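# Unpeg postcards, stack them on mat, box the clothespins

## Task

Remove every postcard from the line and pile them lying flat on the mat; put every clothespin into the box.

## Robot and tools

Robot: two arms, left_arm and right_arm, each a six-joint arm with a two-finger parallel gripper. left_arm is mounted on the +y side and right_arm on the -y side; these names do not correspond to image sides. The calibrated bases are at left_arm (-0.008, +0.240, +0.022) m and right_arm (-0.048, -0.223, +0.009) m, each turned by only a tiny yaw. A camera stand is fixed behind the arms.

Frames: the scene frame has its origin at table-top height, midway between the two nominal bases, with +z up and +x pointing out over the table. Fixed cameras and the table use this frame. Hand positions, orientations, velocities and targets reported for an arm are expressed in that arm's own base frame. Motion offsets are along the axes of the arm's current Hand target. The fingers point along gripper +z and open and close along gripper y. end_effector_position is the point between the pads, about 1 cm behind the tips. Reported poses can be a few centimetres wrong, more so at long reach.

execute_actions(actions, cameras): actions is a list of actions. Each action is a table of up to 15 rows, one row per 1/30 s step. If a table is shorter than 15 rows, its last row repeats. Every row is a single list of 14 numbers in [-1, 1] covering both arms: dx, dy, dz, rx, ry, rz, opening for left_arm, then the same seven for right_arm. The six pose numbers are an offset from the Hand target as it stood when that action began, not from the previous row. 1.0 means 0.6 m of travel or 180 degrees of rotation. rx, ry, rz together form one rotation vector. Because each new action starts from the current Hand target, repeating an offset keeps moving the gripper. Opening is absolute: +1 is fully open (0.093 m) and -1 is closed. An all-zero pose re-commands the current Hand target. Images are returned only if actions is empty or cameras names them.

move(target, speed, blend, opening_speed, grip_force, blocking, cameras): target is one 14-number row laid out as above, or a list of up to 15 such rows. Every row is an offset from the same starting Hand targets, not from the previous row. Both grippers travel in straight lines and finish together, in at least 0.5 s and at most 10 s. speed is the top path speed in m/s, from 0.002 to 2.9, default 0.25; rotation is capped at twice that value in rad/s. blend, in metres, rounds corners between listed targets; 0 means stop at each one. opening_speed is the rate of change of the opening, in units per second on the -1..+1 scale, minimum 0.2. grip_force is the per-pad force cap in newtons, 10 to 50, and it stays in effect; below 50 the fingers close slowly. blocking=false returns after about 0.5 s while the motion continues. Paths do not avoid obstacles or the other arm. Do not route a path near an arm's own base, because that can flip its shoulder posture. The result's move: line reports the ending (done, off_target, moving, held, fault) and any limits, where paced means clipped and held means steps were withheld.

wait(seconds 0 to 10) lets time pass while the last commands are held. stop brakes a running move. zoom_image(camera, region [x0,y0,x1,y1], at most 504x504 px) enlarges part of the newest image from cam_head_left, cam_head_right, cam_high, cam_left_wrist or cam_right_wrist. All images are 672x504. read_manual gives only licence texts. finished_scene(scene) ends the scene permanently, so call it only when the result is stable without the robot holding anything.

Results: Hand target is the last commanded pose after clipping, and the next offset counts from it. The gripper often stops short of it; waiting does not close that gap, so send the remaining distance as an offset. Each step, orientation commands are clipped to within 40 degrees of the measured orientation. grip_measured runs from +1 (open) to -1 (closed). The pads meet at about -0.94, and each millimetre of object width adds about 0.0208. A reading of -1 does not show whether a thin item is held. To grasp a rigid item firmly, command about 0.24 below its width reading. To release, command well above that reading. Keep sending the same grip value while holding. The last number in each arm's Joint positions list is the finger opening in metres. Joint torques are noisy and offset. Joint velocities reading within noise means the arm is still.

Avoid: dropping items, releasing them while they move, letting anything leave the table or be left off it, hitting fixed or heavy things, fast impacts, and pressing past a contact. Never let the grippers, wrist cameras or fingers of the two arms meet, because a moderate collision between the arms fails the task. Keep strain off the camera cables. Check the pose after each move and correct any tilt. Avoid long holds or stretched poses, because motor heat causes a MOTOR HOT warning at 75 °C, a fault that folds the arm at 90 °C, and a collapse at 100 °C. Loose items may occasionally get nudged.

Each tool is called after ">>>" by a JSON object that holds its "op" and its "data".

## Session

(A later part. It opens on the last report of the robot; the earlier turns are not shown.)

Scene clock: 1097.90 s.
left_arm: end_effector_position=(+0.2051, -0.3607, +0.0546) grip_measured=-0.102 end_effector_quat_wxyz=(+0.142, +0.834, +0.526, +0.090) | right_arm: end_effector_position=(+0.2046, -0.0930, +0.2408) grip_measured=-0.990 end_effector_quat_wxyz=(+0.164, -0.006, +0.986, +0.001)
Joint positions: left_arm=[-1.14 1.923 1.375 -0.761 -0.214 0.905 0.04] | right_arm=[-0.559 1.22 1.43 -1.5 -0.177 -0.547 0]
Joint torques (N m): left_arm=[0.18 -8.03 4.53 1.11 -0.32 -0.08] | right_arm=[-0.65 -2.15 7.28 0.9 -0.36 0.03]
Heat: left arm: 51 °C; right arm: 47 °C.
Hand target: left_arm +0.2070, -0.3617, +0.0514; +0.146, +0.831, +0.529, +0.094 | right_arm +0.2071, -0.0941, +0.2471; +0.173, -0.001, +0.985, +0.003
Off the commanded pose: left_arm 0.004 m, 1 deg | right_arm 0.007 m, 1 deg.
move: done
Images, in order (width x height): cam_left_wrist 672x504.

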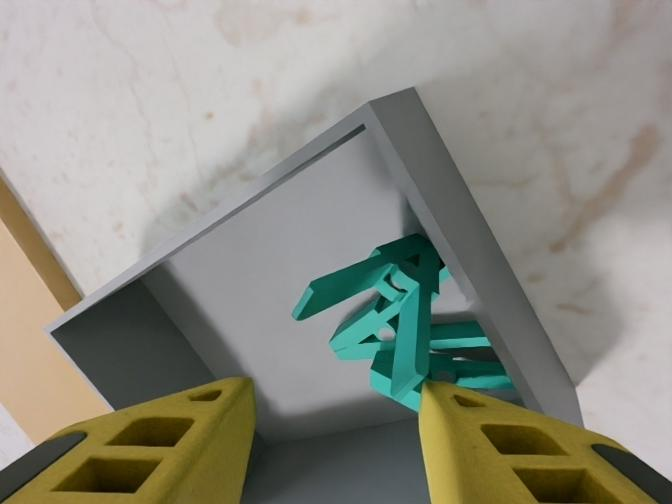

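>>> {"op": "move", "data": {"target": [[0,0.068,-0.188,0,0,0,-0.1,0,0,0,0,0,0,-1],[0.302,-0.065,-0.236,0.03,-0.03,-0.3,-0.1,0,0,0,0,0,0,-1],[0.487,-0.2,-0.143,0.059,-0.058,-0.633,-1,0,0,0,0,0,0,-1]], "speed": [0.1,0.5,0.5], "blend": [0.02,0.05,0], "cameras": ["all"]}}

Scene clock: 1137.40 s.
left_arm: end_effector_position=(+0.2000, -0.0364, +0.0930) grip_measured=-0.982 end_effector_quat_wxyz=(+0.126, +0.028, +0.977, -0.171) | right_arm: end_effector_position=(+0.2046, -0.0930, +0.2408) grip_measured=-0.990 end_effector_quat_wxyz=(+0.164, -0.006, +0.986, +0.001)
Joint positions: left_arm=[0.132 1.08 0.729 -1.014 0.379 0.15 0] | right_arm=[-0.559 1.22 1.43 -1.5 -0.177 -0.547 0]
Joint torques (N m): left_arm=[0.77 -2.5 4.38 1.02 0.3 -0.05] | right_arm=[-0.66 -2.15 7.28 0.89 -0.35 0.02]
Heat: left arm: 49 °C; right arm: 48 °C.
Hand target: left_arm +0.2019, -0.0369, +0.0916; +0.133, +0.023, +0.975, -0.176 | right_arm +0.2071, -0.0941, +0.2471; +0.173, -0.001, +0.985, +0.003
Off the commanded pose: left_arm 0.002 m, 1 deg | right_arm 0.007 m, 1 deg.
move: done

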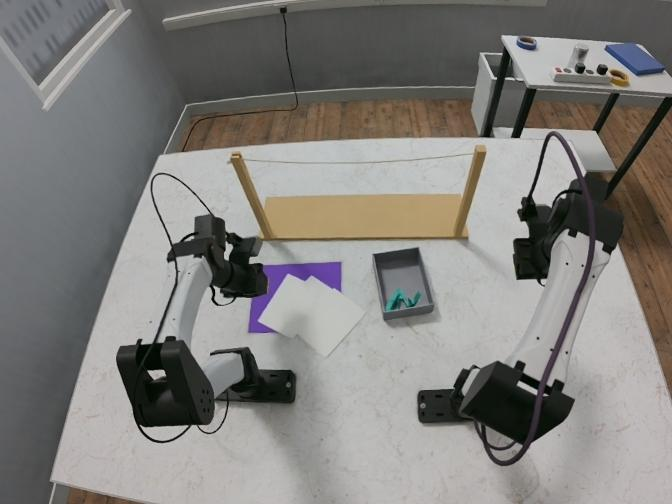

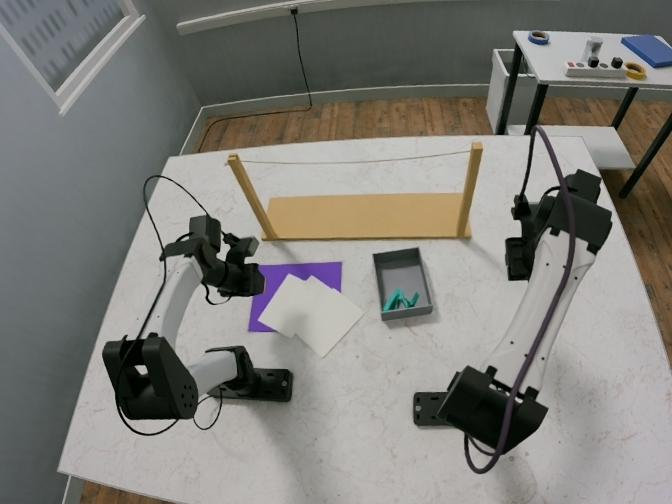

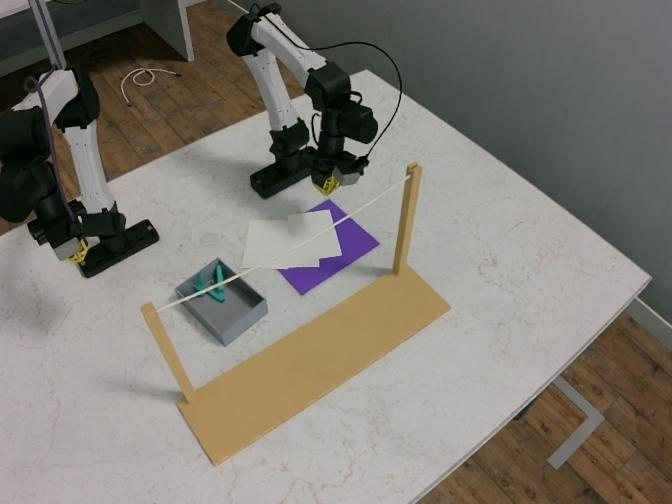

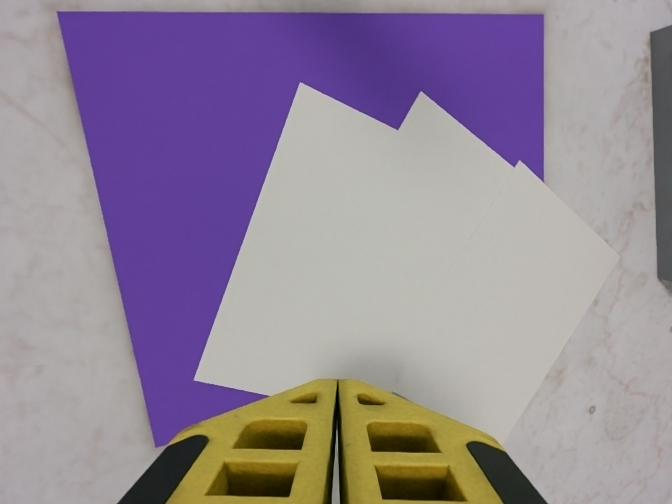

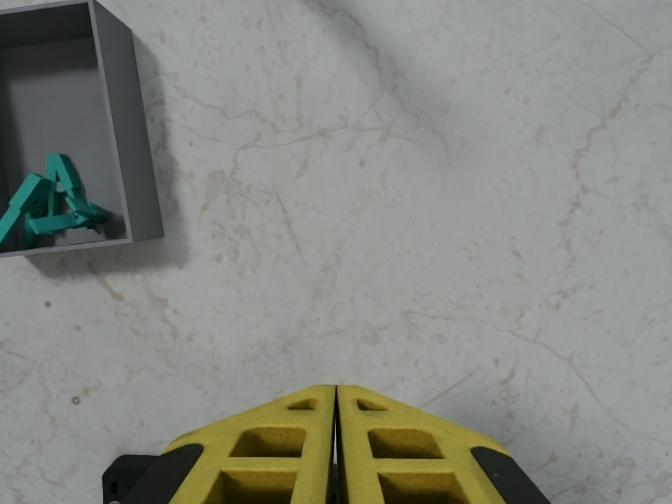

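>>> {"op": "move", "data": {"target": [0,0,0,0,0,0,-1,0.09,0.59,0.263,-0.114,0.025,0.005,-1], "cameras": ["cam_right_wrist"]}}

>>> {"op": "move", "data": {"target": [0.05,0.063,0.168,0,0,0,-1,0,0,0,0,0,0,-1], "speed": 0.08, "cameras": ["cam_head_left","cam_left_wrist"]}}

Scene clock: 1150.70 s.
left_arm: end_effector_position=(+0.2000, -0.0364, +0.0930) grip_measured=-0.982 end_effector_quat_wxyz=(+0.126, +0.028, +0.977, -0.171) | right_arm: end_effector_position=(+0.2063, +0.2567, +0.0820) grip_measured=-0.990 end_effector_quat_wxyz=(+0.125, -0.026, +0.976, +0.177)
Joint positions: left_arm=[0.132 1.08 0.729 -1.014 0.379 0.15 0] | right_arm=[0.869 1.441 0.905 -0.599 -0.048 0.827 0]
Joint torques (N m): left_arm=[0.76 -2.48 4.38 1.02 0.3 -0.04] | right_arm=[0.35 -4.16 6.11 1.44 0.13 0]
Heat: left arm: 49 °C; right arm: 48 °C.
Hand target: left_arm +0.2019, -0.0369, +0.0916; +0.133, +0.023, +0.975, -0.176 | right_arm +0.2091, +0.2607, +0.0820; +0.132, -0.024, +0.975, +0.179
Off the commanded pose: left_arm 0.002 m, 1 deg | right_arm 0.005 m, 1 deg.
move: done
Images, in order (width x height): cam_right_wrist 672x504.

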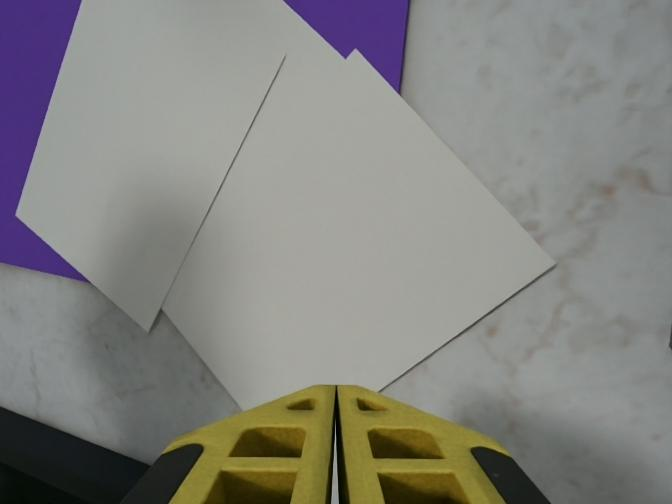

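Scene clock: 1152.93 s.
left_arm: end_effector_position=(+0.2093, -0.0412, -0.0092) grip_measured=-0.982 end_effector_quat_wxyz=(+0.148, +0.032, +0.970, -0.190) | right_arm: end_effector_position=(+0.2064, +0.2568, +0.0821) grip_measured=-0.990 end_effector_quat_wxyz=(+0.126, -0.026, +0.976, +0.177)
Joint positions: left_arm=[0.137 1.296 0.388 -0.418 0.425 0.15 0] | right_arm=[0.869 1.441 0.905 -0.598 -0.047 0.827 0]
Joint torques (N m): left_arm=[0.35 -1.43 2.7 1.01 -0.17 -0.03] | right_arm=[0.35 -4.15 6.08 1.47 0.08 0.02]
Heat: left arm: 49 °C; right arm: 48 °C.
Hand target: left_arm +0.2016, -0.0367, -0.0202; +0.133, +0.023, +0.975, -0.176 | right_arm +0.2091, +0.2607, +0.0821; +0.132, -0.024, +0.975, +0.179
Off the commanded pose: left_arm 0.014 m, 3 deg | right_arm 0.005 m, 1 deg.
move: off_target (left_arm)
Images, in order (width x height): cam_head_left 672x504, cam_left_wrist 672x504.

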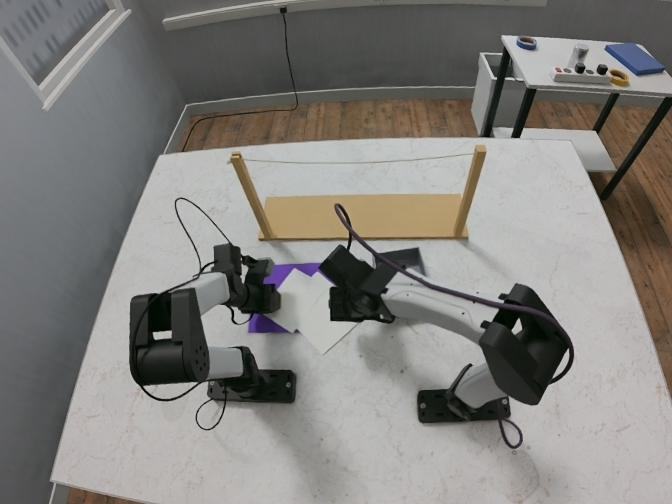

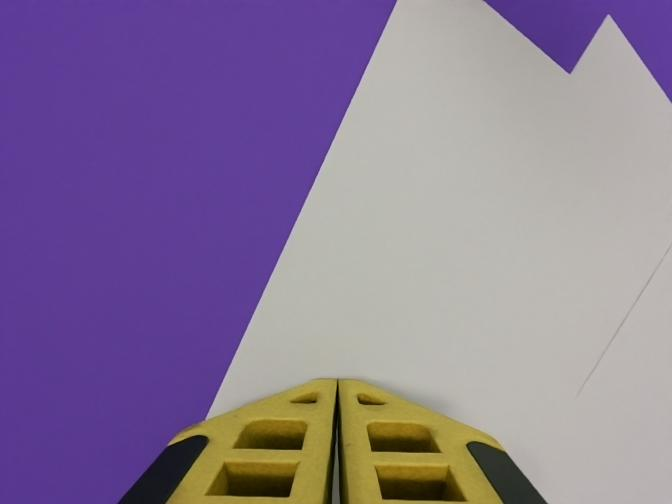

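>>> {"op": "move", "data": {"target": [[0,0,0,0,0,0,-1,0.04,-0.05,0.135,0,0,0,-1],[0,0,0,0,0,0,-1,-0.024,0.069,0.198,0,0,0,-1],[0,0,0,0,0,0,-1,-0.06,0.11,0.09,0,0,0,-1]], "speed": [0.08,0.06,0.12], "cameras": ["cam_head_left","cam_left_wrist","cam_right_wrist"]}}

Scene clock: 1164.83 s.
left_arm: end_effector_position=(+0.2221, -0.0336, -0.0082) grip_measured=-0.982 end_effector_quat_wxyz=(+0.174, +0.032, +0.969, -0.172) | right_arm: end_effector_position=(+0.2485, +0.3330, +0.0461) grip_measured=-0.990 end_effector_quat_wxyz=(+0.120, -0.023, +0.980, +0.157)
Joint positions: left_arm=[0.145 1.302 0.388 -0.356 0.398 0.149 0] | right_arm=[0.927 1.837 1.195 -0.53 -0.007 0.88 0]
Joint torques (N m): left_arm=[-0.4 -1.61 2.88 0.48 0.1 -0.04] | right_arm=[0.23 -10.73 7.27 1.17 -0.09 -0.02]
Heat: left arm: 47 °C; right arm: 48 °C.
Hand target: left_arm +0.2016, -0.0368, -0.0202; +0.133, +0.023, +0.975, -0.176 | right_arm +0.2509, +0.3415, +0.0654; +0.131, -0.024, +0.975, +0.179
Off the commanded pose: left_arm 0.024 m, 5 deg | right_arm 0.021 m, 3 deg.
move: off_target (left_arm, right_arm)
Images, in order (width x height): cam_head_left 672x504, cam_left_wrist 672x504, cam_right_wrist 672x504.

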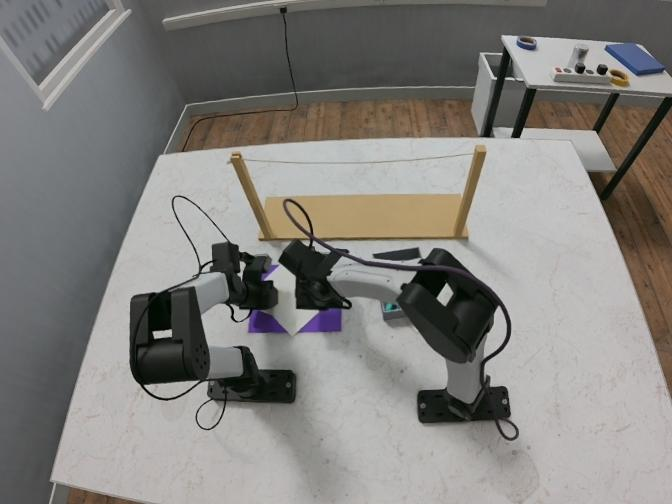

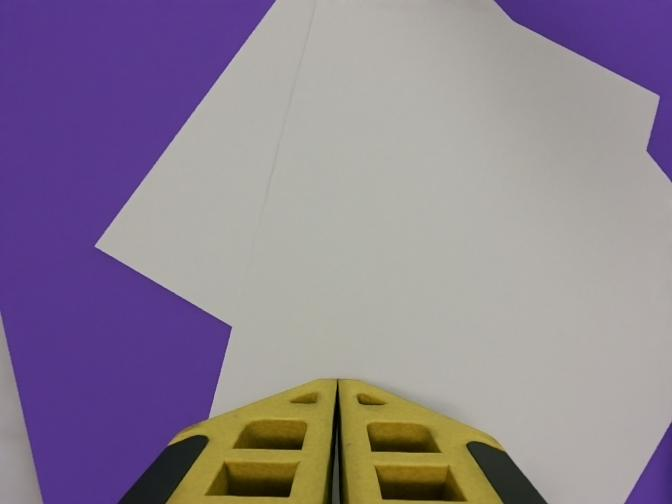

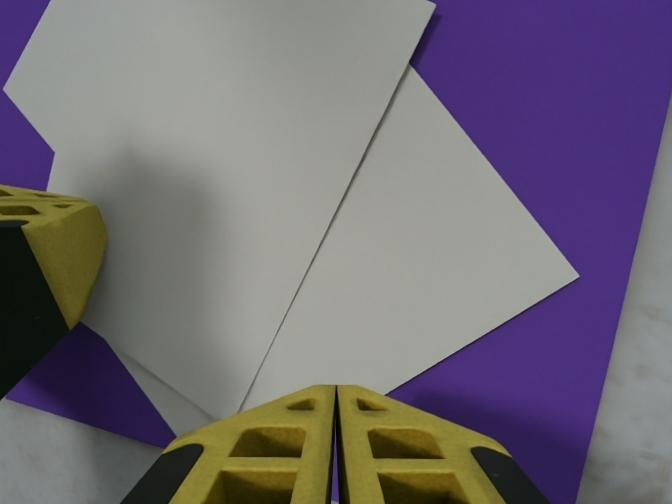

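>>> {"op": "move", "data": {"target": [-0.04,-0.05,-0.15,0,0,0,-1,0,-0.05,-0.03,0,0,0,-1], "speed": 0.1}}

>>> {"op": "move", "data": {"target": [0,0.2,-0.2,0,0,0,-1,0,-0.4,-0.2,0,0,0,-1], "cameras": ["cam_head_left","cam_high"]}}

>>> {"op": "zoom_image", "data": {"camera": "cam_head_left", "region": [230, 230, 450, 350]}}

Scene clock: 1172.00 s.
left_arm: end_effector_position=(+0.1938, -0.0365, +0.0676) grip_measured=-0.982 end_effector_quat_wxyz=(+0.119, +0.020, +0.976, -0.182) | right_arm: end_effector_position=(+0.2485, +0.3084, +0.0602) grip_measured=-0.990 end_effector_quat_wxyz=(+0.124, -0.023, +0.978, +0.168)
Joint positions: left_arm=[0.154 1.091 0.632 -0.929 0.401 0.157 0] | right_arm=[0.879 1.733 1.118 -0.536 -0.031 0.838 0]
Joint torques (N m): left_arm=[0.84 -3.07 7.61 0.61 0.12 0.11] | right_arm=[-0.64 -10.33 5.12 1.2 -0.11 -0.13]
Heat: left arm: 47 °C; right arm: 48 °C.
Hand target: left_arm +0.1994, -0.0334, +0.0775; +0.133, +0.023, +0.975, -0.176 | right_arm +0.2493, +0.3072, +0.0715; +0.132, -0.024, +0.975, +0.179
Off the commanded pose: left_arm 0.012 m, 2 deg | right_arm 0.011 m, 2 deg.
move: off_target (left_arm, right_arm)

Scene clock: 1174.10 s.
left_arm: end_effector_position=(+0.1789, +0.1172, +0.1397) grip_measured=-0.982 end_effector_quat_wxyz=(+0.130, +0.020, +0.975, -0.180) | right_arm: end_effector_position=(+0.2357, +0.0404, +0.0903) grip_measured=-0.990 end_effector_quat_wxyz=(+0.123, -0.021, +0.977, +0.175)
Joint positions: left_arm=[0.911 1.428 1.148 -1.433 0.426 0.983 0] | right_arm=[-0.092 1.238 0.809 -0.925 -0.375 -0.094 0]
Joint torques (N m): left_arm=[0.66 -3.58 7.23 -0.11 0.23 0.11] | right_arm=[-0.68 -2.55 7.82 0.74 -0.49 -0.14]
Heat: left arm: 48 °C; right arm: 48 °C.
Hand target: left_arm +0.1805, +0.1210, +0.1455; +0.133, +0.024, +0.975, -0.176 | right_arm +0.2423, +0.0401, +0.0974; +0.132, -0.024, +0.975, +0.179
Off the commanded pose: left_arm 0.007 m, 1 deg | right_arm 0.010 m, 1 deg.
move: done
Images, in order (width x height): cam_head_left 672x504, cam_high 672x504.

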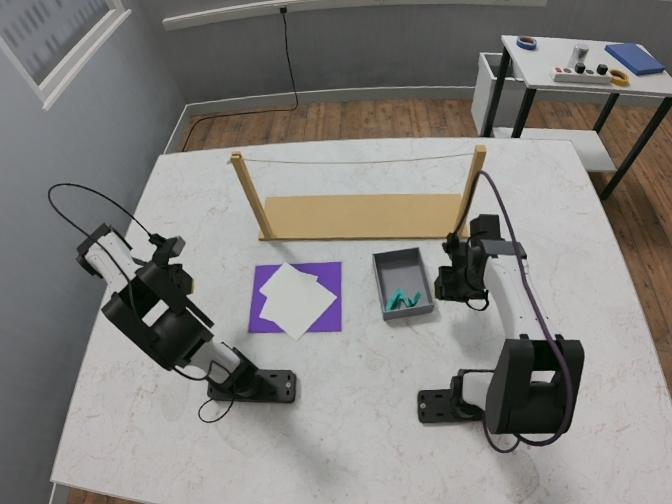

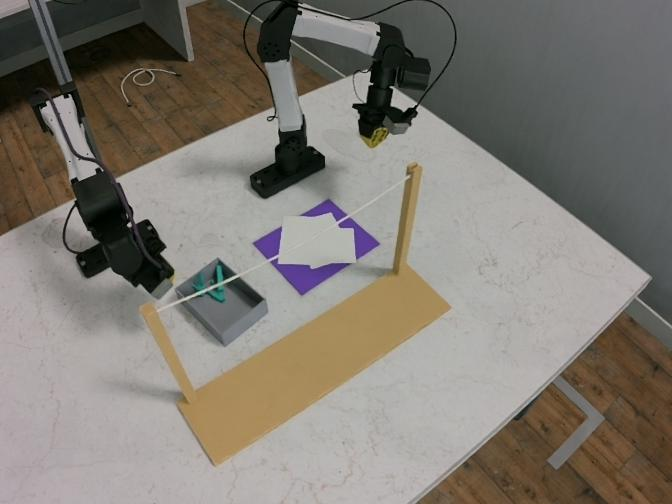

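Scaled by 2.291.

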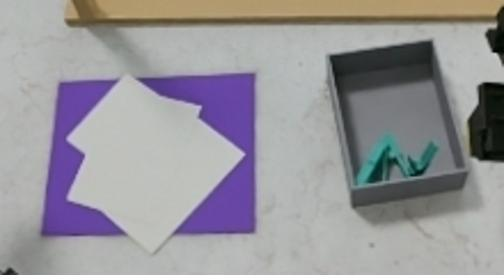

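>>> {"op": "finished_scene", "data": {"scene": 1}}

The scene is finished: the task was done.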